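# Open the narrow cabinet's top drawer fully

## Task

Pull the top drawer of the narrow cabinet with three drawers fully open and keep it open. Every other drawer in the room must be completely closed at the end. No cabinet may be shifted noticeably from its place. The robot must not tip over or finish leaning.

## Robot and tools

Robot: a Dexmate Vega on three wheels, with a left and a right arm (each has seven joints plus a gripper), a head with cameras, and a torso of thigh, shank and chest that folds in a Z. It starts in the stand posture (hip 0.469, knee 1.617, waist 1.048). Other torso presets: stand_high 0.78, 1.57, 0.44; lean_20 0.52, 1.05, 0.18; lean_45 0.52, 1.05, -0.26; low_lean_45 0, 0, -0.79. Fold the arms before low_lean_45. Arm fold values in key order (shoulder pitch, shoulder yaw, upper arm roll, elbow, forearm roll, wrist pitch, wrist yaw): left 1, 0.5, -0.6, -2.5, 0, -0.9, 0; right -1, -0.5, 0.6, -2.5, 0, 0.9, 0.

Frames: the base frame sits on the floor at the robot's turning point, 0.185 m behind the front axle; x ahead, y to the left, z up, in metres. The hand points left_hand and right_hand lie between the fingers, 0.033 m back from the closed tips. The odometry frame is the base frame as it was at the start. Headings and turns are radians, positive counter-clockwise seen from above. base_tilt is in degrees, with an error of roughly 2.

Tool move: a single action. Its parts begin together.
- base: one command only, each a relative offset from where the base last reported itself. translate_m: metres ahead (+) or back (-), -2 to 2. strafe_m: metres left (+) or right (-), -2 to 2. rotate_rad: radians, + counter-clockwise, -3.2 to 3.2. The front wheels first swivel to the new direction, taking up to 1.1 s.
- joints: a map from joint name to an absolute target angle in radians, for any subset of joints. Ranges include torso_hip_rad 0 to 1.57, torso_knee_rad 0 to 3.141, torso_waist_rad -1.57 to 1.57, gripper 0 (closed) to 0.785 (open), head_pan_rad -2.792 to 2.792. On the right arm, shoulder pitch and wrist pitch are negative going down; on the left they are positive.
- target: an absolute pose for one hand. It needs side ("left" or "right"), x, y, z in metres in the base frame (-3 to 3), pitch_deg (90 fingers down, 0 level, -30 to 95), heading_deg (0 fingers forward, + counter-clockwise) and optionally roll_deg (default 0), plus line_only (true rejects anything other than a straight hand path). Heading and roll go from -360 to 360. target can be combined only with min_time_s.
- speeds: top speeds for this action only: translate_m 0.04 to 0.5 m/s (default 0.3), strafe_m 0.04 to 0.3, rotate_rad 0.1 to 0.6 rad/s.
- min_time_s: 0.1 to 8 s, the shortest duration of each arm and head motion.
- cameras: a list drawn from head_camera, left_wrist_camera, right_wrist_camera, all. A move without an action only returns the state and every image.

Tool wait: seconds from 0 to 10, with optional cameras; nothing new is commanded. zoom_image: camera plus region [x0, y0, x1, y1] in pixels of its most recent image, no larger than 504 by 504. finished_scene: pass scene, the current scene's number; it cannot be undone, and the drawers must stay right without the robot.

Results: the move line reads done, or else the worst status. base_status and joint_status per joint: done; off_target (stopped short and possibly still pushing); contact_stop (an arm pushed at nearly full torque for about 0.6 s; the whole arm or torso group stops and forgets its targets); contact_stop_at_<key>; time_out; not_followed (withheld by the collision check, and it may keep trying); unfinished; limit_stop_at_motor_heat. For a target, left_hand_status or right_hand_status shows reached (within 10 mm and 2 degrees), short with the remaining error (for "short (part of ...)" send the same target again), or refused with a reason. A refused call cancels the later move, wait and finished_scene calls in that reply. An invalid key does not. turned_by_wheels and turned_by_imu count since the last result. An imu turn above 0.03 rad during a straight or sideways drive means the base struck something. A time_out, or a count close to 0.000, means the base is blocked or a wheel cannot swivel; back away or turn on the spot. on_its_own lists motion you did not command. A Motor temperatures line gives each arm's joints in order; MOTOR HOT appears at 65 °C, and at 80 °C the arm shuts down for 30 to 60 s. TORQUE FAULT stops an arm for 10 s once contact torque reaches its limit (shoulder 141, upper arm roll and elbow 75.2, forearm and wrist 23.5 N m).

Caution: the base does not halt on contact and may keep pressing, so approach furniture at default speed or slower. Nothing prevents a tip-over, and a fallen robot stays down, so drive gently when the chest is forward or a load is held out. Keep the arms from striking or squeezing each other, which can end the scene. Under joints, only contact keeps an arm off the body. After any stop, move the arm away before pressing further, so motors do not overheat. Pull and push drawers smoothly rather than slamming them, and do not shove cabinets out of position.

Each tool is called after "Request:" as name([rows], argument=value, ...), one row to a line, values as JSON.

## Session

Request:
move(joints={"head_camera_tilt_rad": 0.2}, cameras=["head_camera"])

Request:
move(joints={"head_pan_rad": 1.5, "head_camera_tilt_rad": 0.3}, cameras=["head_camera"])

Request:
move(joints={"head_pan_rad": 2.79, "head_camera_tilt_rad": 0.3}, cameras=["head_camera"])

Request:
move(joints={"head_pan_rad": -1.7, "head_camera_tilt_rad": 0.3}, cameras=["head_camera"])

Scene clock: 0.77 s.
Joint torques (N m): left_arm=[5.27 -0.18 -1.42 -2.54 -0.06 -2.47 -0.12] | right_arm=[-4.79 -1.16 -0.01 -2.29 -0.07 2.02 -0.04]
Motor temperatures (°C): left_arm=[31 31 31 26 40 35 41] | right_arm=[29 27 32 31 36 36 33]
move: done
base_odometry: x=+0.000 y=+0.000 heading=+0.000
turned_by_wheels: +0.000
turned_by_imu: +0.000
base_tilt: forward=+0.0 right=+0.8
base_status: not commanded
joint_positions: torso_hip_rad=+0.469 torso_knee_rad=+1.617 torso_waist_rad=+1.048 left_shoulder_pitch_rad=+2.199 left_shoulder_yaw_rad=+0.008 left_upper_arm_roll_rad=-0.009 left_elbow_rad=-1.083 left_forearm_roll_rad=+0.016 left_wrist_pitch_rad=-0.484 left_wrist_yaw_rad=+0.004 left_gripper_rad=+0.005 right_shoulder_pitch_rad=-2.208 right_shoulder_yaw_rad=+0.017 right_upper_arm_roll_rad=-0.013 right_elbow_rad=-1.119 right_forearm_roll_rad=-0.015 right_wrist_pitch_rad=+0.484 right_wrist_yaw_rad=-0.019 right_gripper_rad=+0.005 head_pan_rad=+0.000 head_tilt_rad=+0.000 head_camera_tilt_rad=+0.200
joint_status: all done
chest: x=-0.0111 y=+0.0000 z=+1.4155 quat_wxyz=(+0.999, +0.000, +0.050, +0.000) (m; base frame)
left_hand: x=+0.1637 y=+0.2372 z=+0.6154 quat_wxyz=(+0.407, +0.009, +0.913, +0.007) pitch_deg=+41.9 heading_deg=+0.4 roll_deg=+1.6 back=up (m; base frame)
right_hand: x=+0.1747 y=-0.2171 z=+0.6263 quat_wxyz=(+0.419, +0.002, +0.908, +0.001) pitch_deg=+40.4 heading_deg=+0.0 roll_deg=+0.2 back=up (m; base frame)
pictures: head_camera

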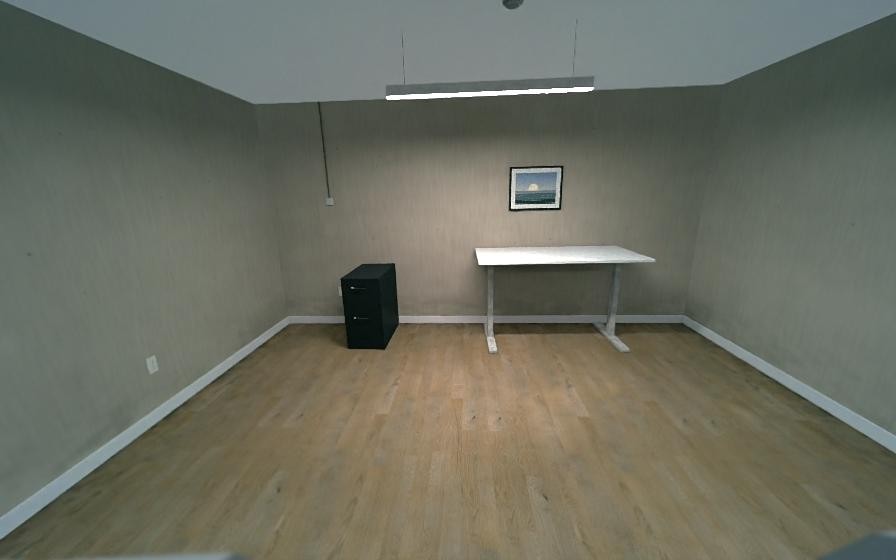

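Scene clock: 2.43 s.
Joint torques (N m): left_arm=[5.97 -2.41 -0.98 -2.57 -0.08 -1.63 -0.03] | right_arm=[-5.69 -0.12 0.17 -1.49 0.1 2.54 -0.09]
move: done
base_odometry: x=+0.000 y=+0.000 heading=+0.000
turned_by_wheels: +0.000
turned_by_imu: +0.000
base_tilt: forward=+0.0 right=+0.8
base_status: not commanded
joint_positions: torso_hip_rad=+0.469 torso_knee_rad=+1.617 torso_waist_rad=+1.048 left_shoulder_pitch_rad=+2.199 left_shoulder_yaw_rad=+0.008 left_upper_arm_roll_rad=-0.009 left_elbow_rad=-1.083 left_forearm_roll_rad=+0.016 left_wrist_pitch_rad=-0.484 left_wrist_yaw_rad=+0.004 left_gripper_rad=+0.005 right_shoulder_pitch_rad=-2.208 right_shoulder_yaw_rad=+0.017 right_upper_arm_roll_rad=-0.013 right_elbow_rad=-1.119 right_forearm_roll_rad=-0.015 right_wrist_pitch_rad=+0.484 right_wrist_yaw_rad=-0.019 right_gripper_rad=+0.005 head_pan_rad=+1.500 head_tilt_rad=+0.000 head_camera_tilt_rad=+0.300
joint_status: all done
chest: x=-0.0111 y=+0.0000 z=+1.4155 quat_wxyz=(+0.999, +0.000, +0.050, +0.000) (m; base frame)
left_hand: x=+0.1637 y=+0.2372 z=+0.6154 quat_wxyz=(+0.407, +0.009, +0.913, +0.007) pitch_deg=+41.9 heading_deg=+0.4 roll_deg=+1.6 back=up (m; base frame)
right_hand: x=+0.1747 y=-0.2171 z=+0.6263 quat_wxyz=(+0.419, +0.002, +0.908, +0.001) pitch_deg=+40.4 heading_deg=+0.0 roll_deg=+0.2 back=up (m; base frame)
pictures: head_camera

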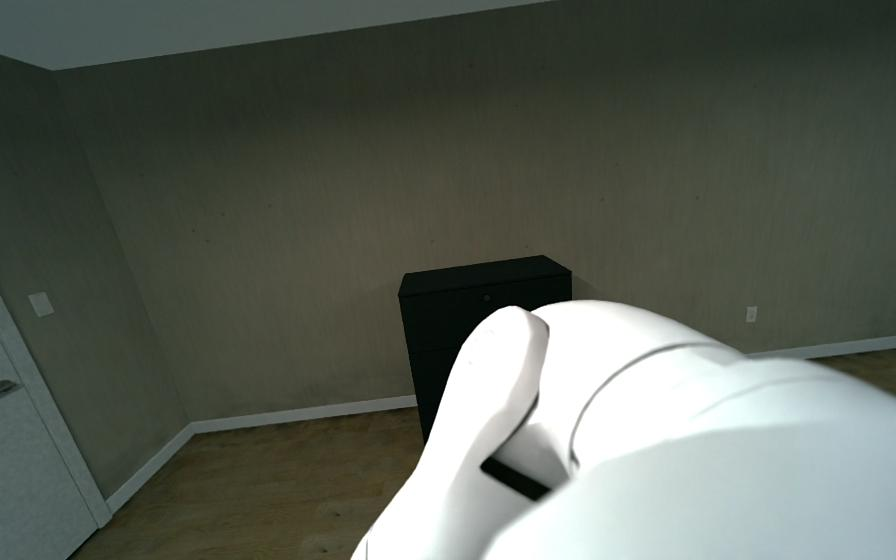

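Scene clock: 3.97 s.
Joint torques (N m): left_arm=[5.64 -0.07 -0.76 -3.16 -0.09 -2.28 -0.01] | right_arm=[-5.33 -1.6 0.08 -2.39 0.09 1.61 -0.21]
move: done
base_odometry: x=+0.000 y=+0.000 heading=+0.000
turned_by_wheels: +0.000
turned_by_imu: +0.000
base_tilt: forward=+0.1 right=+0.8
base_status: not commanded
joint_positions: torso_hip_rad=+0.469 torso_knee_rad=+1.617 torso_waist_rad=+1.048 left_shoulder_pitch_rad=+2.199 left_shoulder_yaw_rad=+0.008 left_upper_arm_roll_rad=-0.009 left_elbow_rad=-1.083 left_forearm_roll_rad=+0.016 left_wrist_pitch_rad=-0.484 left_wrist_yaw_rad=+0.004 left_gripper_rad=+0.005 right_shoulder_pitch_rad=-2.208 right_shoulder_yaw_rad=+0.017 right_upper_arm_roll_rad=-0.013 right_elbow_rad=-1.119 right_forearm_roll_rad=-0.015 right_wrist_pitch_rad=+0.484 right_wrist_yaw_rad=-0.019 right_gripper_rad=+0.005 head_pan_rad=+2.790 head_tilt_rad=+0.000 head_camera_tilt_rad=+0.300
joint_status: all done
chest: x=-0.0111 y=+0.0000 z=+1.4155 quat_wxyz=(+0.999, +0.000, +0.050, +0.000) (m; base frame)
left_hand: x=+0.1637 y=+0.2372 z=+0.6154 quat_wxyz=(+0.407, +0.009, +0.913, +0.007) pitch_deg=+41.9 heading_deg=+0.4 roll_deg=+1.6 back=up (m; base frame)
right_hand: x=+0.1747 y=-0.2171 z=+0.6263 quat_wxyz=(+0.419, +0.002, +0.908, +0.001) pitch_deg=+40.4 heading_deg=+0.0 roll_deg=+0.2 back=up (m; base frame)
pictures: head_camera

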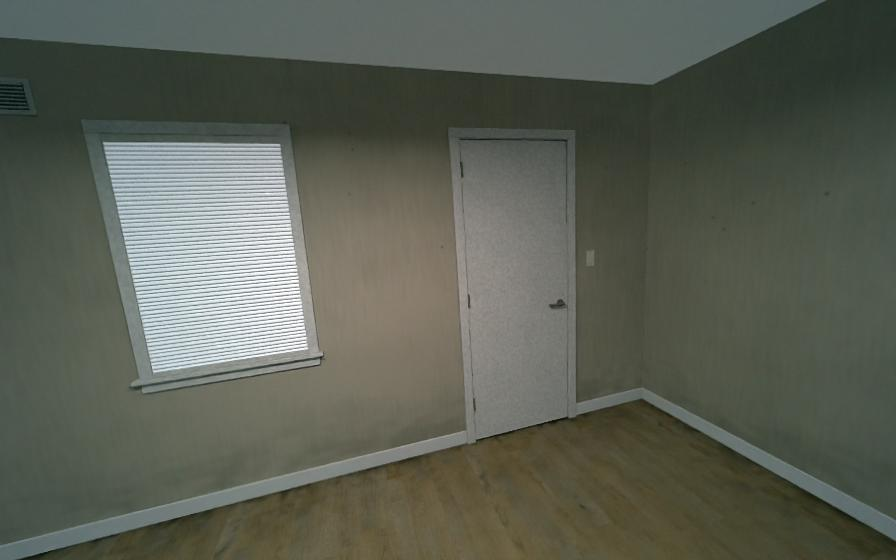

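Scene clock: 7.63 s.
Joint torques (N m): left_arm=[5.93 1.05 -0.71 -1.89 0.19 -1.78 0.13] | right_arm=[-6.04 -0.84 0.69 -1.77 0.14 2.23 0]
move: done
base_odometry: x=+0.000 y=+0.000 heading=+0.000
turned_by_wheels: +0.000
turned_by_imu: +0.000
base_tilt: forward=+0.1 right=+0.8
base_status: not commanded
joint_positions: torso_hip_rad=+0.469 torso_knee_rad=+1.617 torso_waist_rad=+1.048 left_shoulder_pitch_rad=+2.199 left_shoulder_yaw_rad=+0.008 left_upper_arm_roll_rad=-0.009 left_elbow_rad=-1.083 left_forearm_roll_rad=+0.016 left_wrist_pitch_rad=-0.484 left_wrist_yaw_rad=+0.004 left_gripper_rad=+0.005 right_shoulder_pitch_rad=-2.208 right_shoulder_yaw_rad=+0.017 right_upper_arm_roll_rad=-0.013 right_elbow_rad=-1.119 right_forearm_roll_rad=-0.015 right_wrist_pitch_rad=+0.484 right_wrist_yaw_rad=-0.019 right_gripper_rad=+0.005 head_pan_rad=-1.700 head_tilt_rad=+0.000 head_camera_tilt_rad=+0.300
joint_status: all done
chest: x=-0.0111 y=+0.0000 z=+1.4155 quat_wxyz=(+0.999, +0.000, +0.050, +0.000) (m; base frame)
left_hand: x=+0.1637 y=+0.2372 z=+0.6154 quat_wxyz=(+0.407, +0.009, +0.913, +0.007) pitch_deg=+41.9 heading_deg=+0.4 roll_deg=+1.6 back=up (m; base frame)
right_hand: x=+0.1747 y=-0.2171 z=+0.6263 quat_wxyz=(+0.419, +0.002, +0.908, +0.001) pitch_deg=+40.4 heading_deg=+0.0 roll_deg=+0.2 back=up (m; base frame)
pictures: head_camera

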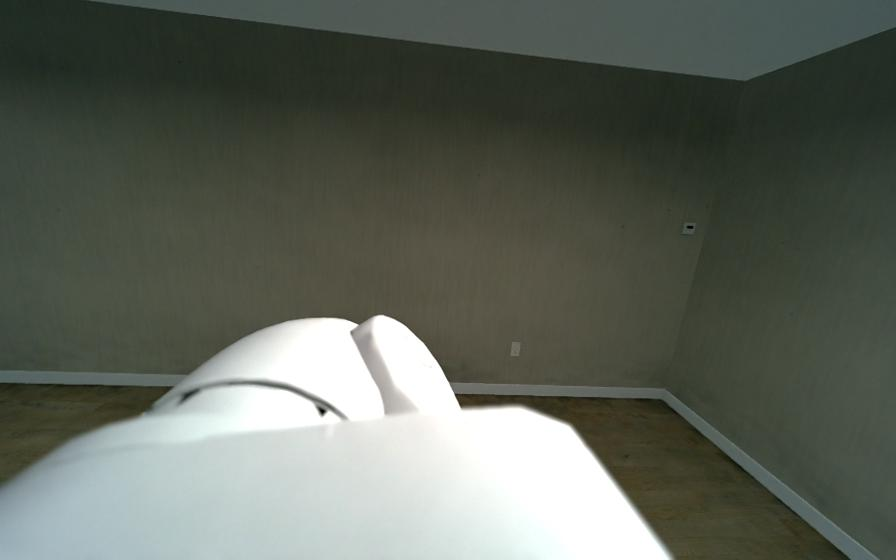

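Request:
move(base={"rotate_rad": -1.57}, joints={"head_pan_rad": 2.3, "head_camera_tilt_rad": 0.25, "left_shoulder_pitch_rad": 1.4, "left_elbow_rad": -1.6, "right_shoulder_pitch_rad": -1.4, "right_elbow_rad": -2.3, "right_wrist_pitch_rad": 0.5, "left_gripper_rad": 0.16}, cameras=["head_camera"])

Request:
zoom_image(camera="head_camera", region=[60, 240, 320, 440])

Request:
zoom_image(camera="head_camera", region=[520, 220, 760, 410])

Request:
move(joints={"head_pan_rad": 0, "head_camera_tilt_rad": 0.3}, cameras=["head_camera"])

Scene clock: 14.03 s.
Joint torques (N m): left_arm=[-22.43 0.5 -1.52 -8.05 0.06 -2.03 0.02] | right_arm=[24.27 -1.61 0.42 -5.8 0.17 1.22 0.04]
move: done
base_odometry: x=+0.002 y=+0.001 heading=-1.574
turned_by_wheels: -1.574
turned_by_imu: -1.566
base_tilt: forward=+0.1 right=+0.7
base_status: done
joint_positions: torso_hip_rad=+0.469 torso_knee_rad=+1.617 torso_waist_rad=+1.048 left_shoulder_pitch_rad=+1.400 left_shoulder_yaw_rad=+0.008 left_upper_arm_roll_rad=-0.009 left_elbow_rad=-1.600 left_forearm_roll_rad=+0.016 left_wrist_pitch_rad=-0.484 left_wrist_yaw_rad=+0.004 left_gripper_rad=+0.160 right_shoulder_pitch_rad=-1.403 right_shoulder_yaw_rad=+0.017 right_upper_arm_roll_rad=-0.013 right_elbow_rad=-2.296 right_forearm_roll_rad=-0.015 right_wrist_pitch_rad=+0.500 right_wrist_yaw_rad=-0.019 right_gripper_rad=+0.005 head_pan_rad=+2.300 head_tilt_rad=+0.000 head_camera_tilt_rad=+0.250
joint_status: all done
chest: x=-0.0111 y=+0.0000 z=+1.4155 quat_wxyz=(+0.999, +0.000, +0.050, +0.000) (m; base frame)
left_hand: x=+0.6639 y=+0.2347 z=+1.2999 quat_wxyz=(+0.881, +0.006, +0.474, +0.012) pitch_deg=-33.4 heading_deg=+0.1 roll_deg=+1.4 back=up (m; base frame)
right_hand: x=+0.3952 y=-0.2312 z=+1.6333 quat_wxyz=(+0.990, +0.012, +0.139, +0.001) pitch_deg=-74.0 heading_deg=-4.8 roll_deg=+4.9 back=up (m; base frame)
pictures: head_camera

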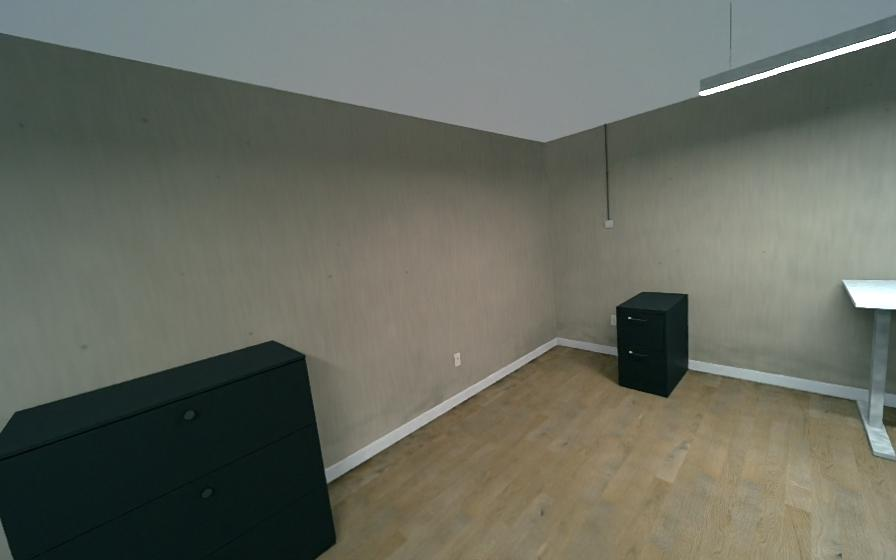

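Scaled by 1.938 from the camera's 896x560 image, which has a finer 960x600 frame.

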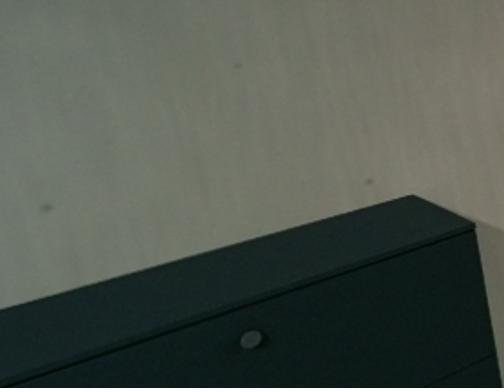

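Scaled by 2.100 from the camera's 896x560 image, which has a finer 960x600 frame.

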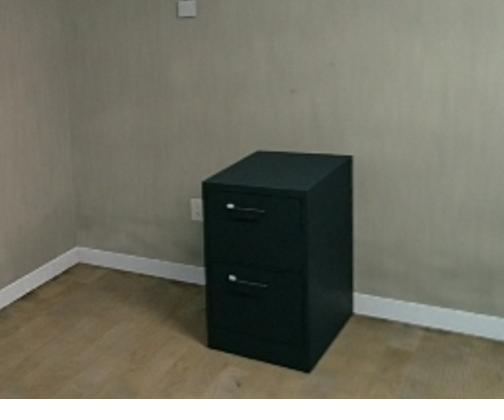

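Scene clock: 16.23 s.
Joint torques (N m): left_arm=[-21.03 -1.37 -1.33 -7.58 0.19 -1.95 -0.18] | right_arm=[23.79 -0.71 0.83 -5.96 0.04 1.18 -0.18]
move: done
base_odometry: x=+0.002 y=+0.001 heading=-1.574
turned_by_wheels: +0.000
turned_by_imu: +0.000
base_tilt: forward=+0.1 right=+0.8
base_status: not commanded
joint_positions: torso_hip_rad=+0.469 torso_knee_rad=+1.617 torso_waist_rad=+1.048 left_shoulder_pitch_rad=+1.400 left_shoulder_yaw_rad=+0.008 left_upper_arm_roll_rad=-0.009 left_elbow_rad=-1.600 left_forearm_roll_rad=+0.016 left_wrist_pitch_rad=-0.484 left_wrist_yaw_rad=+0.004 left_gripper_rad=+0.160 right_shoulder_pitch_rad=-1.400 right_shoulder_yaw_rad=+0.017 right_upper_arm_roll_rad=-0.013 right_elbow_rad=-2.300 right_forearm_roll_rad=-0.015 right_wrist_pitch_rad=+0.500 right_wrist_yaw_rad=-0.019 right_gripper_rad=+0.005 head_pan_rad=+0.000 head_tilt_rad=+0.000 head_camera_tilt_rad=+0.300
joint_status: all done
chest: x=-0.0111 y=+0.0000 z=+1.4155 quat_wxyz=(+0.999, +0.000, +0.050, +0.000) (m; base frame)
left_hand: x=+0.6639 y=+0.2347 z=+1.3001 quat_wxyz=(+0.881, +0.006, +0.474, +0.012) pitch_deg=-33.4 heading_deg=+0.1 roll_deg=+1.4 back=up (m; base frame)
right_hand: x=+0.3925 y=-0.2313 z=+1.6357 quat_wxyz=(+0.991, +0.012, +0.135, +0.001) pitch_deg=-74.4 heading_deg=-5.0 roll_deg=+5.0 back=up (m; base frame)
pictures: head_camera

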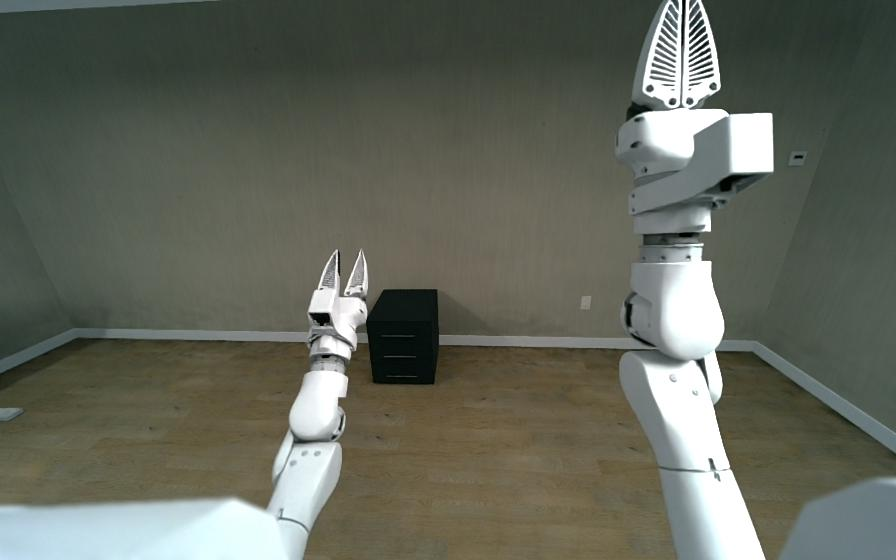

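Request:
move(base={"strafe_m": 0.16})

Request:
move(base={"translate_m": 1.08}, joints={"torso_hip_rad": 0.2, "torso_knee_rad": 0.73, "torso_waist_rad": -0.26, "head_camera_tilt_rad": 0}, cameras=["head_camera"])

Request:
zoom_image(camera="head_camera", region=[280, 150, 540, 390])

Scene clock: 20.23 s.
Joint torques (N m): left_arm=[-23.02 -0.38 -1.28 -7.16 -0.15 -1.11 -0.03] | right_arm=[23.97 -0.88 0.36 -5.89 0.03 0.79 -0.01]
move: done
base_odometry: x=+0.161 y=+0.001 heading=-1.570
turned_by_wheels: +0.004
turned_by_imu: +0.002
base_tilt: forward=+0.1 right=+0.7
base_status: done
joint_positions: torso_hip_rad=+0.469 torso_knee_rad=+1.617 torso_waist_rad=+1.048 left_shoulder_pitch_rad=+1.400 left_shoulder_yaw_rad=+0.008 left_upper_arm_roll_rad=-0.009 left_elbow_rad=-1.600 left_forearm_roll_rad=+0.016 left_wrist_pitch_rad=-0.484 left_wrist_yaw_rad=+0.004 left_gripper_rad=+0.160 right_shoulder_pitch_rad=-1.400 right_shoulder_yaw_rad=+0.017 right_upper_arm_roll_rad=-0.013 right_elbow_rad=-2.300 right_forearm_roll_rad=-0.015 right_wrist_pitch_rad=+0.500 right_wrist_yaw_rad=-0.019 right_gripper_rad=+0.005 head_pan_rad=+0.000 head_tilt_rad=+0.000 head_camera_tilt_rad=+0.300
joint_status: not commanded
chest: x=-0.0111 y=+0.0000 z=+1.4155 quat_wxyz=(+0.999, +0.000, +0.050, +0.000) (m; base frame)
left_hand: x=+0.6639 y=+0.2347 z=+1.3001 quat_wxyz=(+0.881, +0.006, +0.474, +0.012) pitch_deg=-33.4 heading_deg=+0.1 roll_deg=+1.4 back=up (m; base frame)
right_hand: x=+0.3925 y=-0.2313 z=+1.6357 quat_wxyz=(+0.991, +0.012, +0.135, +0.001) pitch_deg=-74.4 heading_deg=-5.0 roll_deg=+5.0 back=up (m; base frame)
pictures: none

Scene clock: 26.37 s.
Joint torques (N m): left_arm=[-5.66 0.48 -0.44 -5.98 0.45 -2.13 -0.06] | right_arm=[13.02 -1.54 0.66 -7.13 0.08 2.5 -0.02]
move: done
base_odometry: x=+0.162 y=-1.079 heading=-1.571
turned_by_wheels: -0.001
turned_by_imu: -0.003
base_tilt: forward=+0.1 right=+0.8
base_status: done
joint_positions: torso_hip_rad=+0.200 torso_knee_rad=+0.730 torso_waist_rad=-0.260 left_shoulder_pitch_rad=+1.400 left_shoulder_yaw_rad=+0.008 left_upper_arm_roll_rad=-0.009 left_elbow_rad=-1.600 left_forearm_roll_rad=+0.016 left_wrist_pitch_rad=-0.484 left_wrist_yaw_rad=+0.004 left_gripper_rad=+0.160 right_shoulder_pitch_rad=-1.400 right_shoulder_yaw_rad=+0.017 right_upper_arm_roll_rad=-0.013 right_elbow_rad=-2.300 right_forearm_roll_rad=-0.015 right_wrist_pitch_rad=+0.500 right_wrist_yaw_rad=-0.019 right_gripper_rad=+0.005 head_pan_rad=+0.000 head_tilt_rad=+0.000 head_camera_tilt_rad=+0.000
joint_status: all done
chest: x=+0.1096 y=+0.0000 z=+1.1075 quat_wxyz=(+0.923, +0.000, +0.385, +0.000) (m; base frame)
left_hand: x=+0.5568 y=+0.2347 z=+0.5888 quat_wxyz=(+0.668, +0.009, +0.744, +0.009) pitch_deg=+6.1 heading_deg=+0.0 roll_deg=+1.5 back=up (m; base frame)
right_hand: x=+0.5611 y=-0.2313 z=+1.0204 quat_wxyz=(+0.887, +0.011, +0.462, -0.003) pitch_deg=-34.9 heading_deg=-1.6 roll_deg=+1.2 back=up (m; base frame)
pictures: head_camera

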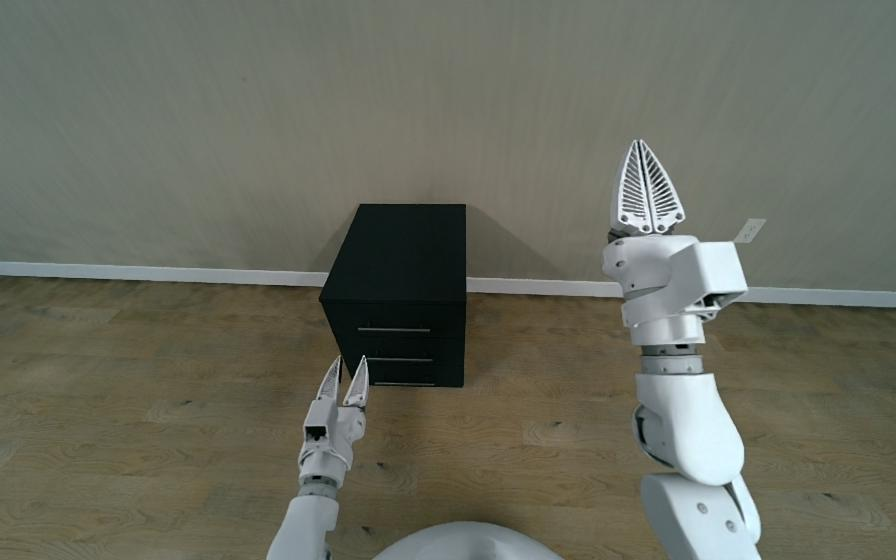

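Scaled by 1.938 from the camera's 896x560 image, which has a finer 960x600 frame.

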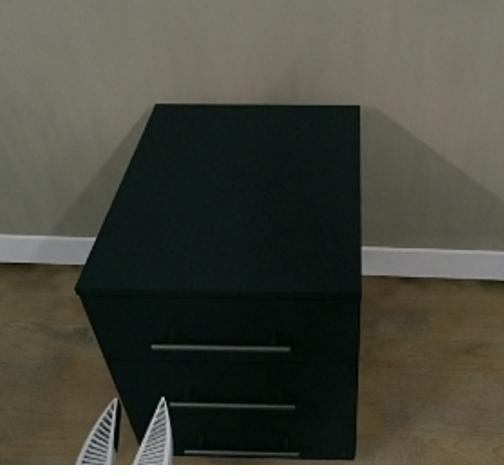

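Request:
move(target={"side": "left", "x": 0.711, "y": 0.165, "z": 0.566, "pitch_deg": 62, "heading_deg": 0, "roll_deg": 90}, cameras=["head_camera", "left_wrist_camera"])

Scene clock: 34.43 s.
Joint torques (N m): left_arm=[-25.2 -2.28 -5.9 -5.03 1.5 0.19 0.38] | right_arm=[12.2 -0.21 0.43 -6.58 0.15 1.7 0.05]
move: done
base_odometry: x=+0.162 y=-1.079 heading=-1.571
turned_by_wheels: +0.000
turned_by_imu: +0.000
base_tilt: forward=+0.0 right=+0.8
base_status: not commanded
joint_positions: torso_hip_rad=+0.200 torso_knee_rad=+0.730 torso_waist_rad=-0.260 left_shoulder_pitch_rad=+0.300 left_shoulder_yaw_rad=+0.553 left_upper_arm_roll_rad=+0.857 left_elbow_rad=-1.687 left_forearm_roll_rad=+0.890 left_wrist_pitch_rad=+0.777 left_wrist_yaw_rad=-1.132 left_gripper_rad=+0.160 right_shoulder_pitch_rad=-1.400 right_shoulder_yaw_rad=+0.017 right_upper_arm_roll_rad=-0.013 right_elbow_rad=-2.300 right_forearm_roll_rad=-0.015 right_wrist_pitch_rad=+0.500 right_wrist_yaw_rad=-0.019 right_gripper_rad=+0.005 head_pan_rad=+0.000 head_tilt_rad=+0.000 head_camera_tilt_rad=+0.000
joint_status: not commanded
chest: x=+0.1096 y=+0.0000 z=+1.1075 quat_wxyz=(+0.923, +0.000, +0.385, +0.000) (m; base frame)
left_hand: x=+0.7106 y=+0.1649 z=+0.5657 quat_wxyz=(+0.172, +0.685, +0.687, +0.170) pitch_deg=+61.9 heading_deg=-0.3 roll_deg=+89.6 (m; base frame)
left_hand_status: reached (straight line, planned for 6.1 s): 1 mm and 0.2 deg off.
right_hand: x=+0.5611 y=-0.2313 z=+1.0204 quat_wxyz=(+0.887, +0.011, +0.462, -0.003) pitch_deg=-34.9 heading_deg=-1.6 roll_deg=+1.2 back=up (m; base frame)
pictures: head_camera, left_wrist_camera

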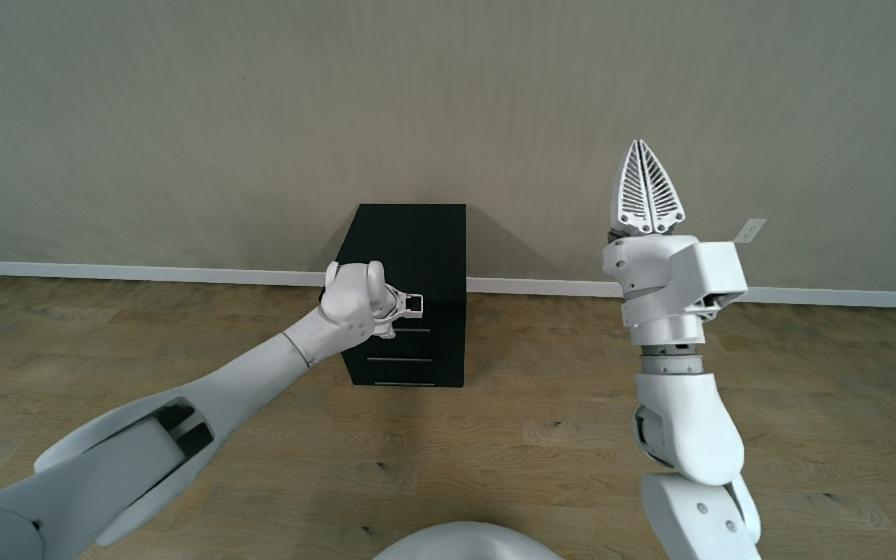

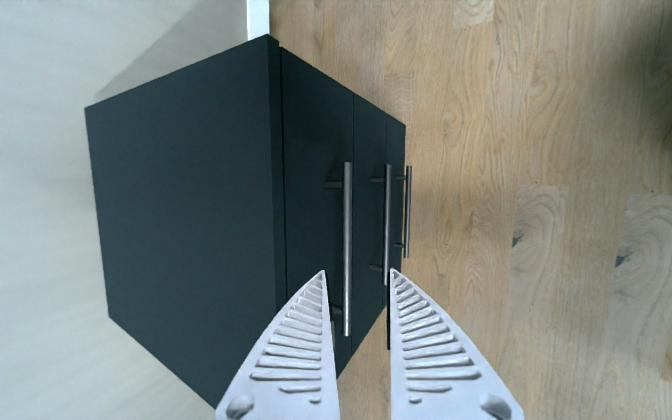

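Request:
move(target={"side": "left", "x": 0.770, "y": 0.175, "z": 0.4445, "pitch_deg": 62, "heading_deg": 0, "roll_deg": 90, "line_only": true}, cameras=["left_wrist_camera"])

Scene clock: 39.03 s.
Joint torques (N m): left_arm=[-28.43 -3.28 -2.92 -2.58 0.29 -0.16 0.39] | right_arm=[13.96 -0.11 0.62 -7.14 0.06 1.93 -0.15]
move: done
base_odometry: x=+0.162 y=-1.079 heading=-1.571
turned_by_wheels: +0.000
turned_by_imu: +0.000
base_tilt: forward=+0.1 right=+0.7
base_status: not commanded
joint_positions: torso_hip_rad=+0.200 torso_knee_rad=+0.730 torso_waist_rad=-0.260 left_shoulder_pitch_rad=+0.147 left_shoulder_yaw_rad=+0.251 left_upper_arm_roll_rad=+0.880 left_elbow_rad=-0.842 left_forearm_roll_rad=+0.735 left_wrist_pitch_rad=+0.403 left_wrist_yaw_rad=-0.688 left_gripper_rad=+0.160 right_shoulder_pitch_rad=-1.400 right_shoulder_yaw_rad=+0.017 right_upper_arm_roll_rad=-0.013 right_elbow_rad=-2.300 right_forearm_roll_rad=-0.015 right_wrist_pitch_rad=+0.500 right_wrist_yaw_rad=-0.019 right_gripper_rad=+0.005 head_pan_rad=+0.000 head_tilt_rad=+0.000 head_camera_tilt_rad=+0.000
joint_status: not commanded
chest: x=+0.1096 y=+0.0000 z=+1.1075 quat_wxyz=(+0.923, +0.000, +0.385, +0.000) (m; base frame)
left_hand: x=+0.7698 y=+0.1751 z=+0.4448 quat_wxyz=(+0.171, +0.686, +0.686, +0.171) pitch_deg=+62.0 heading_deg=+0.0 roll_deg=-90.0 (m; base frame)
left_hand_status: reached (straight line, planned for 3.0 s): 0 mm and 0.0 deg off.
right_hand: x=+0.5611 y=-0.2313 z=+1.0204 quat_wxyz=(+0.887, +0.011, +0.462, -0.003) pitch_deg=-34.9 heading_deg=-1.6 roll_deg=+1.2 back=up (m; base frame)
pictures: left_wrist_camera

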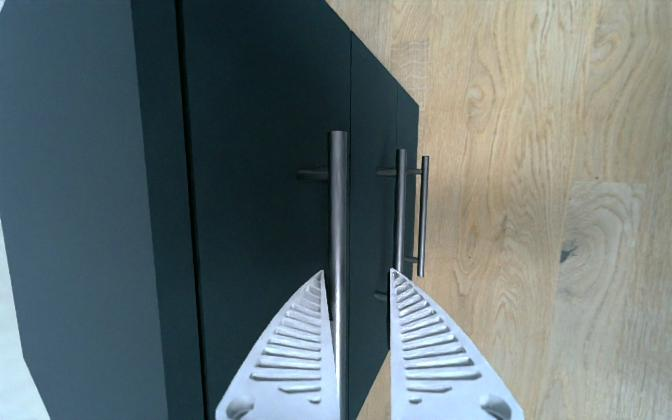

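Request:
move(joints={"left_gripper_rad": 0})

Request:
move(base={"translate_m": -0.3}, speeds={"translate_m": 0.09}, cameras=["head_camera", "left_wrist_camera"])

Scene clock: 40.10 s.
Joint torques (N m): left_arm=[-18.81 -3.91 -1.31 -2.49 -0.71 -0.11 -1.12] | right_arm=[13.46 -1.56 0.06 -7.07 0.13 1.28 -0.16]
move: done
base_odometry: x=+0.162 y=-1.079 heading=-1.571
turned_by_wheels: +0.000
turned_by_imu: +0.000
base_tilt: forward=+0.1 right=+0.7
base_status: not commanded
joint_positions: torso_hip_rad=+0.200 torso_knee_rad=+0.730 torso_waist_rad=-0.260 left_shoulder_pitch_rad=+0.146 left_shoulder_yaw_rad=+0.250 left_upper_arm_roll_rad=+0.881 left_elbow_rad=-0.839 left_forearm_roll_rad=+0.735 left_wrist_pitch_rad=+0.401 left_wrist_yaw_rad=-0.685 left_gripper_rad=+0.000 right_shoulder_pitch_rad=-1.400 right_shoulder_yaw_rad=+0.017 right_upper_arm_roll_rad=-0.013 right_elbow_rad=-2.300 right_forearm_roll_rad=-0.015 right_wrist_pitch_rad=+0.500 right_wrist_yaw_rad=-0.019 right_gripper_rad=+0.005 head_pan_rad=+0.000 head_tilt_rad=+0.000 head_camera_tilt_rad=+0.000
joint_status: all done
chest: x=+0.1095 y=+0.0000 z=+1.1075 quat_wxyz=(+0.923, +0.000, +0.385, +0.000) (m; base frame)
left_hand: x=+0.7704 y=+0.1751 z=+0.4451 quat_wxyz=(+0.171, +0.686, +0.686, +0.172) pitch_deg=+61.9 heading_deg=+0.0 roll_deg=-90.0 (m; base frame)
right_hand: x=+0.5610 y=-0.2313 z=+1.0206 quat_wxyz=(+0.887, +0.011, +0.462, -0.003) pitch_deg=-34.9 heading_deg=-1.6 roll_deg=+1.2 back=up (m; base frame)
pictures: none

Scene clock: 44.30 s.
Joint torques (N m): left_arm=[-18.21 -8.92 -1.89 -8.02 -2.68 -3.5 -0.47] | right_arm=[12.6 -0.04 0.2 -8.36 0.04 2.32 -0.09]
move: done
base_odometry: x=+0.162 y=-0.779 heading=-1.571
turned_by_wheels: +0.000
turned_by_imu: +0.000
base_tilt: forward=+0.1 right=+0.7
base_status: done
joint_positions: torso_hip_rad=+0.200 torso_knee_rad=+0.730 torso_waist_rad=-0.260 left_shoulder_pitch_rad=+0.146 left_shoulder_yaw_rad=+0.250 left_upper_arm_roll_rad=+0.881 left_elbow_rad=-0.838 left_forearm_roll_rad=+0.735 left_wrist_pitch_rad=+0.402 left_wrist_yaw_rad=-0.686 left_gripper_rad=+0.000 right_shoulder_pitch_rad=-1.400 right_shoulder_yaw_rad=+0.017 right_upper_arm_roll_rad=-0.013 right_elbow_rad=-2.300 right_forearm_roll_rad=-0.015 right_wrist_pitch_rad=+0.500 right_wrist_yaw_rad=-0.019 right_gripper_rad=+0.005 head_pan_rad=+0.000 head_tilt_rad=+0.000 head_camera_tilt_rad=+0.000
joint_status: not commanded
chest: x=+0.1095 y=+0.0000 z=+1.1075 quat_wxyz=(+0.923, +0.000, +0.385, +0.000) (m; base frame)
left_hand: x=+0.7702 y=+0.1761 z=+0.4447 quat_wxyz=(+0.171, +0.686, +0.686, +0.172) pitch_deg=+62.0 heading_deg=+0.2 roll_deg=-89.8 (m; base frame)
right_hand: x=+0.5610 y=-0.2313 z=+1.0205 quat_wxyz=(+0.887, +0.011, +0.462, -0.003) pitch_deg=-34.9 heading_deg=-1.6 roll_deg=+1.2 back=up (m; base frame)
pictures: head_camera, left_wrist_camera

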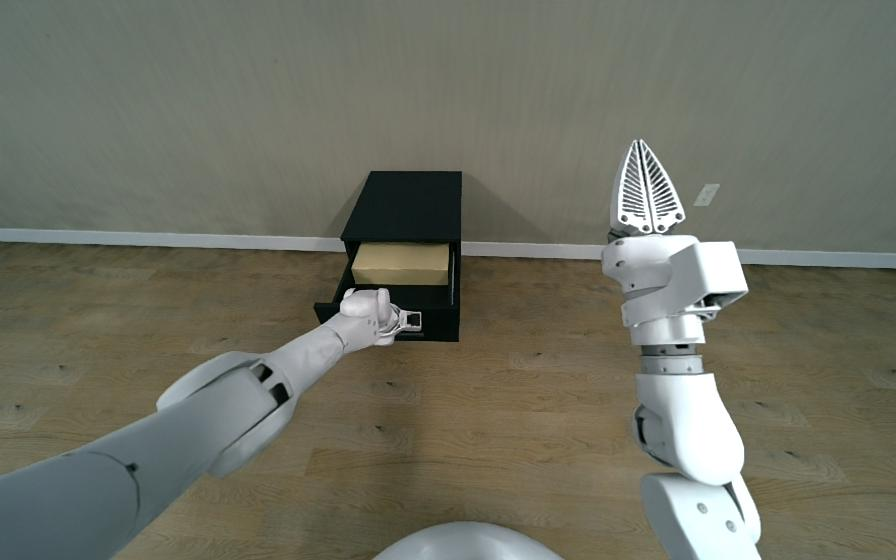

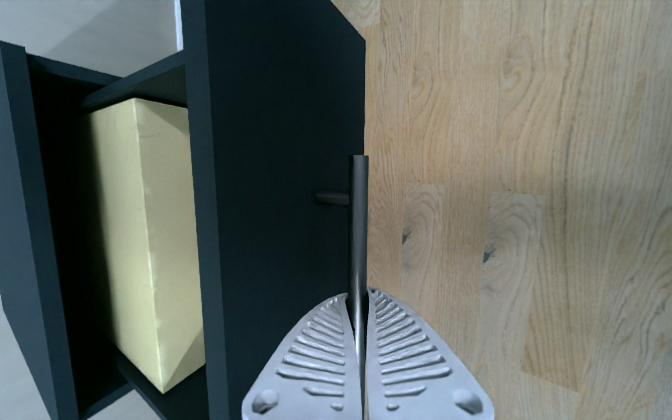

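Request:
move(base={"translate_m": -0.05}, speeds={"translate_m": 0.06}, cameras=["head_camera"])

Request:
move(base={"translate_m": -0.015}, speeds={"translate_m": 0.05}, cameras=["head_camera", "left_wrist_camera"])

Scene clock: 46.07 s.
Joint torques (N m): left_arm=[-17.55 -10.77 -1.95 -8.58 -3.01 -3.3 -1.01] | right_arm=[13.72 -1.53 0.35 -7 -0.03 2.35 -0.11]
move: done
base_odometry: x=+0.162 y=-0.729 heading=-1.572
turned_by_wheels: +0.000
turned_by_imu: +0.000
base_tilt: forward=+0.1 right=+0.8
base_status: done
joint_positions: torso_hip_rad=+0.200 torso_knee_rad=+0.730 torso_waist_rad=-0.260 left_shoulder_pitch_rad=+0.146 left_shoulder_yaw_rad=+0.250 left_upper_arm_roll_rad=+0.881 left_elbow_rad=-0.838 left_forearm_roll_rad=+0.735 left_wrist_pitch_rad=+0.402 left_wrist_yaw_rad=-0.685 left_gripper_rad=+0.000 right_shoulder_pitch_rad=-1.400 right_shoulder_yaw_rad=+0.017 right_upper_arm_roll_rad=-0.013 right_elbow_rad=-2.300 right_forearm_roll_rad=-0.015 right_wrist_pitch_rad=+0.500 right_wrist_yaw_rad=-0.019 right_gripper_rad=+0.005 head_pan_rad=+0.000 head_tilt_rad=+0.000 head_camera_tilt_rad=+0.000
joint_status: not commanded
chest: x=+0.1096 y=+0.0000 z=+1.1075 quat_wxyz=(+0.923, +0.000, +0.385, +0.000) (m; base frame)
left_hand: x=+0.7703 y=+0.1761 z=+0.4448 quat_wxyz=(+0.171, +0.686, +0.686, +0.172) pitch_deg=+62.0 heading_deg=+0.2 roll_deg=-89.8 (m; base frame)
right_hand: x=+0.5611 y=-0.2313 z=+1.0205 quat_wxyz=(+0.887, +0.011, +0.462, -0.003) pitch_deg=-34.9 heading_deg=-1.6 roll_deg=+1.2 back=up (m; base frame)
pictures: head_camera

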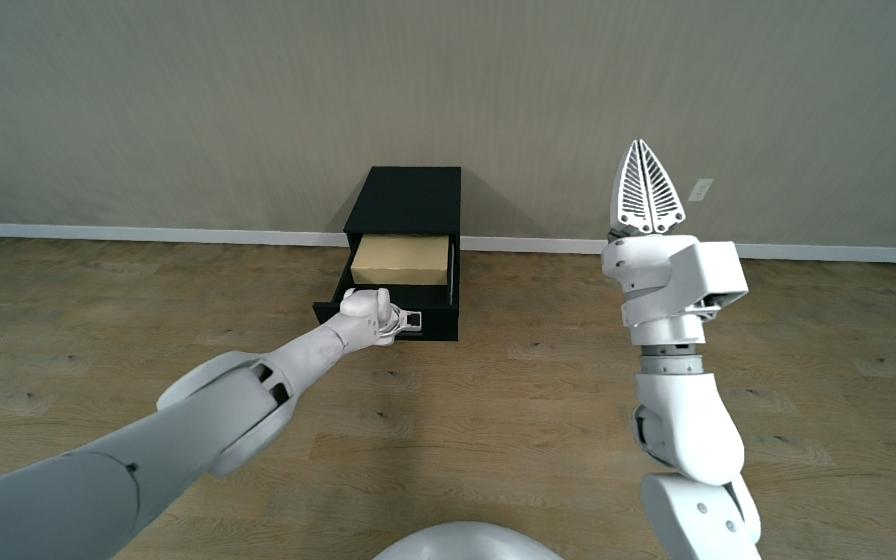

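Scene clock: 47.10 s.
Joint torques (N m): left_arm=[-17.28 -9.68 -2.19 -6.67 -3.11 -2.76 -1.63] | right_arm=[12.5 0.28 0.36 -7.68 0.27 1.81 0.08]
move: done
base_odometry: x=+0.162 y=-0.714 heading=-1.572
turned_by_wheels: -0.001
turned_by_imu: -0.001
base_tilt: forward=+0.1 right=+0.8
base_status: done
joint_positions: torso_hip_rad=+0.200 torso_knee_rad=+0.730 torso_waist_rad=-0.260 left_shoulder_pitch_rad=+0.146 left_shoulder_yaw_rad=+0.250 left_upper_arm_roll_rad=+0.881 left_elbow_rad=-0.838 left_forearm_roll_rad=+0.735 left_wrist_pitch_rad=+0.402 left_wrist_yaw_rad=-0.685 left_gripper_rad=+0.000 right_shoulder_pitch_rad=-1.400 right_shoulder_yaw_rad=+0.017 right_upper_arm_roll_rad=-0.013 right_elbow_rad=-2.300 right_forearm_roll_rad=-0.015 right_wrist_pitch_rad=+0.500 right_wrist_yaw_rad=-0.019 right_gripper_rad=+0.005 head_pan_rad=+0.000 head_tilt_rad=+0.000 head_camera_tilt_rad=+0.000
joint_status: not commanded
chest: x=+0.1096 y=+0.0000 z=+1.1075 quat_wxyz=(+0.923, +0.000, +0.385, +0.000) (m; base frame)
left_hand: x=+0.7704 y=+0.1760 z=+0.4448 quat_wxyz=(+0.171, +0.686, +0.686, +0.172) pitch_deg=+61.9 heading_deg=+0.2 roll_deg=-89.8 (m; base frame)
right_hand: x=+0.5611 y=-0.2313 z=+1.0205 quat_wxyz=(+0.887, +0.011, +0.462, -0.003) pitch_deg=-34.9 heading_deg=-1.6 roll_deg=+1.2 back=up (m; base frame)
pictures: head_camera, left_wrist_camera

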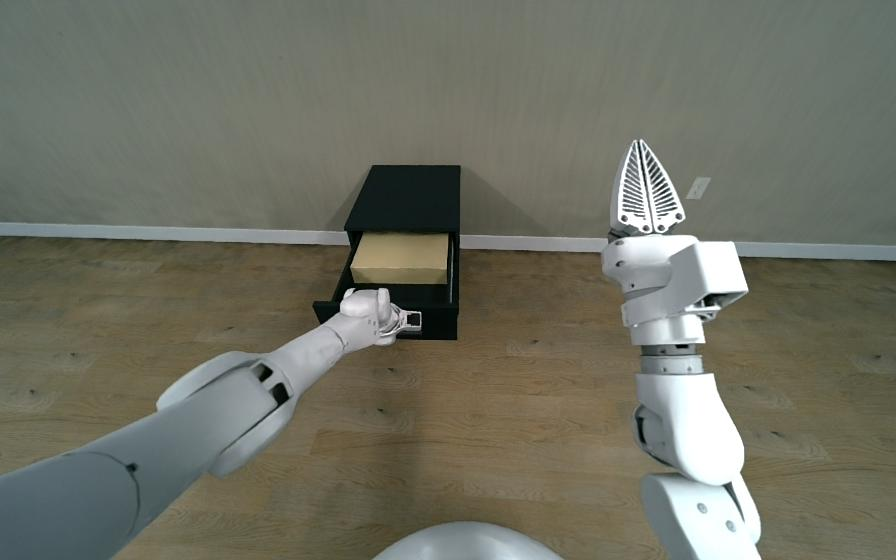

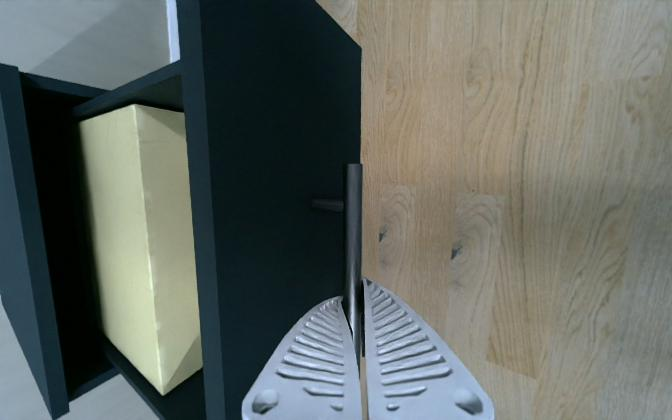

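Request:
move(base={"translate_m": -0.015}, speeds={"translate_m": 0.04}, cameras=["head_camera", "left_wrist_camera"])

Scene clock: 48.40 s.
Joint torques (N m): left_arm=[-4.77 -9.61 -2.34 -0.8 -4.19 -1.74 -4.62] | right_arm=[13.54 -1.41 -0.09 -7.43 0.06 1.74 -0.03]
move: done
base_odometry: x=+0.162 y=-0.699 heading=-1.573
turned_by_wheels: -0.001
turned_by_imu: -0.001
base_tilt: forward=+0.1 right=+0.8
base_status: done
joint_positions: torso_hip_rad=+0.200 torso_knee_rad=+0.730 torso_waist_rad=-0.260 left_shoulder_pitch_rad=+0.145 left_shoulder_yaw_rad=+0.250 left_upper_arm_roll_rad=+0.881 left_elbow_rad=-0.838 left_forearm_roll_rad=+0.735 left_wrist_pitch_rad=+0.402 left_wrist_yaw_rad=-0.684 left_gripper_rad=+0.000 right_shoulder_pitch_rad=-1.400 right_shoulder_yaw_rad=+0.017 right_upper_arm_roll_rad=-0.013 right_elbow_rad=-2.300 right_forearm_roll_rad=-0.015 right_wrist_pitch_rad=+0.500 right_wrist_yaw_rad=-0.019 right_gripper_rad=+0.005 head_pan_rad=+0.000 head_tilt_rad=+0.000 head_camera_tilt_rad=+0.000
joint_status: not commanded
chest: x=+0.1096 y=+0.0000 z=+1.1075 quat_wxyz=(+0.923, +0.000, +0.385, +0.000) (m; base frame)
left_hand: x=+0.7712 y=+0.1757 z=+0.4455 quat_wxyz=(+0.172, +0.686, +0.686, +0.173) pitch_deg=+61.8 heading_deg=+0.2 roll_deg=-89.9 (m; base frame)
right_hand: x=+0.5611 y=-0.2313 z=+1.0205 quat_wxyz=(+0.887, +0.011, +0.462, -0.003) pitch_deg=-34.9 heading_deg=-1.6 roll_deg=+1.2 back=up (m; base frame)
pictures: head_camera, left_wrist_camera

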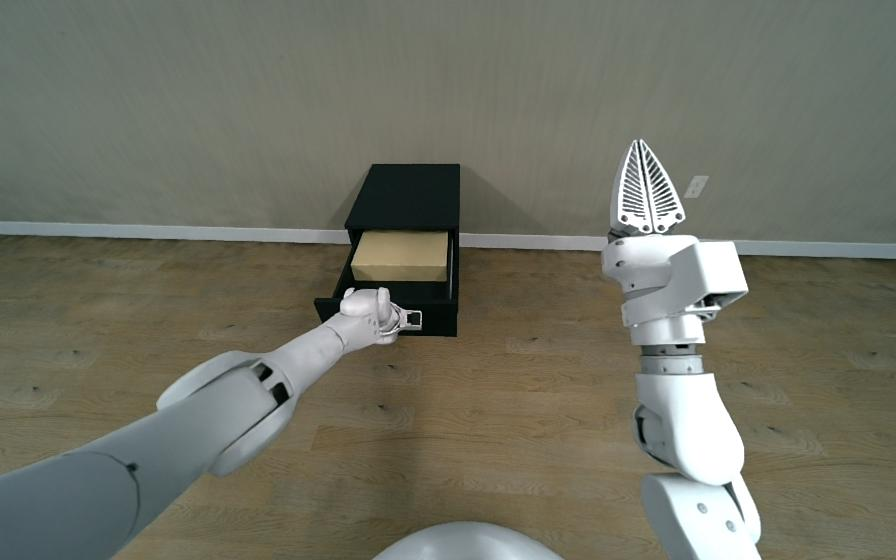

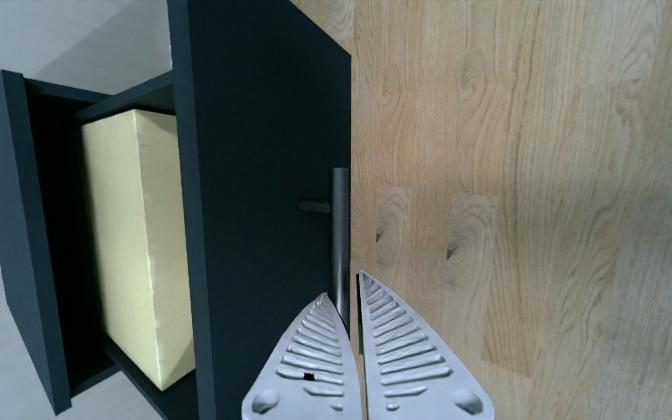

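Request:
move(base={"translate_m": 0.01}, joints={"left_gripper_rad": 0.18}, cameras=["left_wrist_camera"])

Request:
move(target={"side": "left", "x": 0.725, "y": 0.175, "z": 0.53, "pitch_deg": 62, "heading_deg": 0, "roll_deg": 90, "line_only": true}, cameras=["head_camera", "left_wrist_camera"])

Request:
zoom_image(camera="head_camera", region=[260, 140, 560, 360])

Scene clock: 49.97 s.
Joint torques (N m): left_arm=[-21.54 -3.87 -2.98 -4 0.48 -0.36 -0.23] | right_arm=[12.83 -0.58 0.15 -7.48 0.15 1.62 0.04]
move: done
base_odometry: x=+0.162 y=-0.709 heading=-1.574
turned_by_wheels: +0.000
turned_by_imu: +0.000
base_tilt: forward=+0.1 right=+0.8
base_status: done
joint_positions: torso_hip_rad=+0.200 torso_knee_rad=+0.730 torso_waist_rad=-0.260 left_shoulder_pitch_rad=+0.146 left_shoulder_yaw_rad=+0.249 left_upper_arm_roll_rad=+0.881 left_elbow_rad=-0.838 left_forearm_roll_rad=+0.734 left_wrist_pitch_rad=+0.401 left_wrist_yaw_rad=-0.686 left_gripper_rad=+0.180 right_shoulder_pitch_rad=-1.400 right_shoulder_yaw_rad=+0.017 right_upper_arm_roll_rad=-0.013 right_elbow_rad=-2.300 right_forearm_roll_rad=-0.015 right_wrist_pitch_rad=+0.500 right_wrist_yaw_rad=-0.019 right_gripper_rad=+0.005 head_pan_rad=+0.000 head_tilt_rad=+0.000 head_camera_tilt_rad=+0.000
joint_status: all done
chest: x=+0.1097 y=+0.0000 z=+1.1075 quat_wxyz=(+0.923, +0.000, +0.385, +0.000) (m; base frame)
left_hand: x=+0.7701 y=+0.1752 z=+0.4445 quat_wxyz=(+0.171, +0.686, +0.686, +0.171) pitch_deg=+62.0 heading_deg=+0.0 roll_deg=-90.0 (m; base frame)
right_hand: x=+0.5612 y=-0.2313 z=+1.0204 quat_wxyz=(+0.887, +0.011, +0.462, -0.003) pitch_deg=-34.9 heading_deg=-1.6 roll_deg=+1.2 back=up (m; base frame)
pictures: left_wrist_camera

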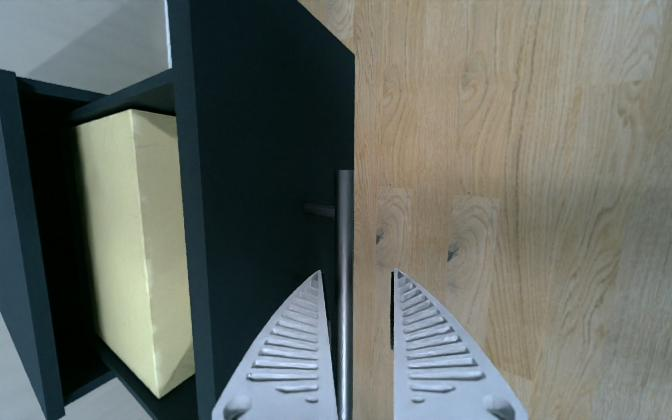

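Scene clock: 53.73 s.
Joint torques (N m): left_arm=[-17.99 3.54 -12.91 -4.08 1.64 -0.16 0.35] | right_arm=[12.17 0.06 0.05 -6.07 0.08 1.84 0.03]
move: done
base_odometry: x=+0.162 y=-0.709 heading=-1.574
turned_by_wheels: +0.000
turned_by_imu: +0.000
base_tilt: forward=+0.1 right=+0.8
base_status: not commanded
joint_positions: torso_hip_rad=+0.200 torso_knee_rad=+0.730 torso_waist_rad=-0.260 left_shoulder_pitch_rad=+0.292 left_shoulder_yaw_rad=+0.510 left_upper_arm_roll_rad=+0.855 left_elbow_rad=-1.523 left_forearm_roll_rad=+0.834 left_wrist_pitch_rad=+0.687 left_wrist_yaw_rad=-1.012 left_gripper_rad=+0.180 right_shoulder_pitch_rad=-1.400 right_shoulder_yaw_rad=+0.017 right_upper_arm_roll_rad=-0.013 right_elbow_rad=-2.300 right_forearm_roll_rad=-0.015 right_wrist_pitch_rad=+0.500 right_wrist_yaw_rad=-0.019 right_gripper_rad=+0.005 head_pan_rad=+0.000 head_tilt_rad=+0.000 head_camera_tilt_rad=+0.000
joint_status: not commanded
chest: x=+0.1097 y=+0.0000 z=+1.1075 quat_wxyz=(+0.923, +0.000, +0.385, +0.000) (m; base frame)
left_hand: x=+0.7253 y=+0.1749 z=+0.5293 quat_wxyz=(+0.171, +0.686, +0.686, +0.171) pitch_deg=+62.0 heading_deg=+0.0 roll_deg=-90.0 (m; base frame)
left_hand_status: reached (straight line, planned for 2.5 s): 1 mm and 0.0 deg off.
right_hand: x=+0.5612 y=-0.2313 z=+1.0204 quat_wxyz=(+0.887, +0.011, +0.462, -0.003) pitch_deg=-34.9 heading_deg=-1.6 roll_deg=+1.2 back=up (m; base frame)
pictures: head_camera, left_wrist_camera

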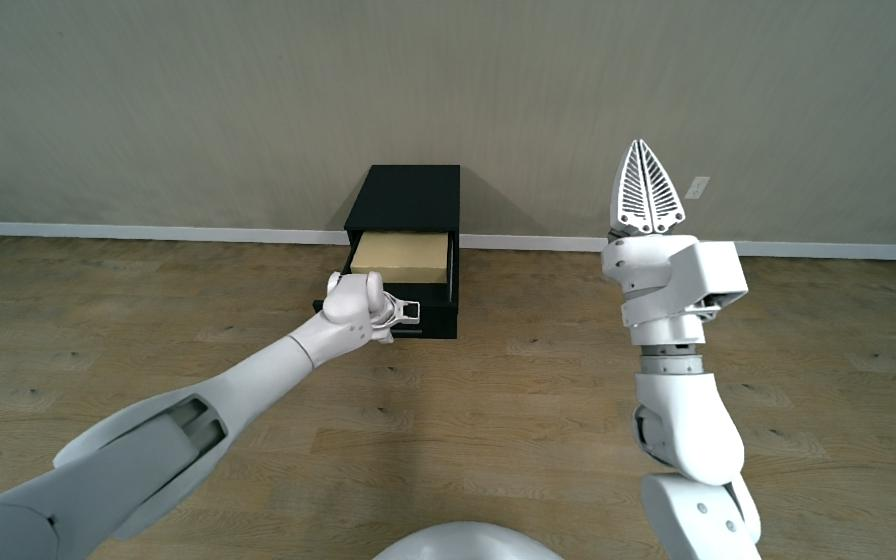

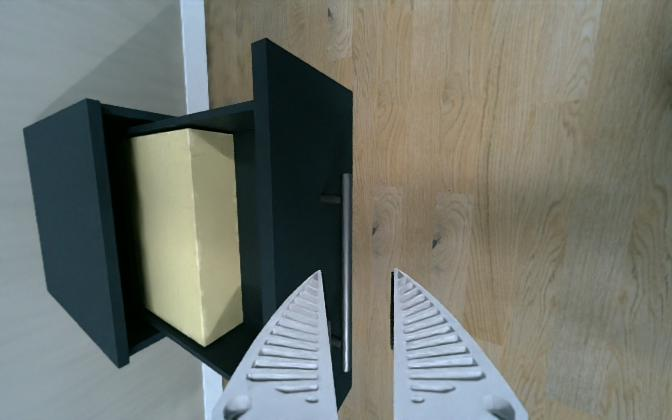

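Scaled by 1.680 from the camera's 896x560 image, which has a finer 960x600 frame.

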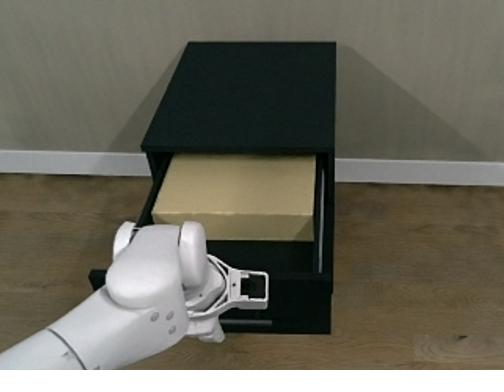

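Request:
finished_scene(scene=3)

The scene is finished: the task was done.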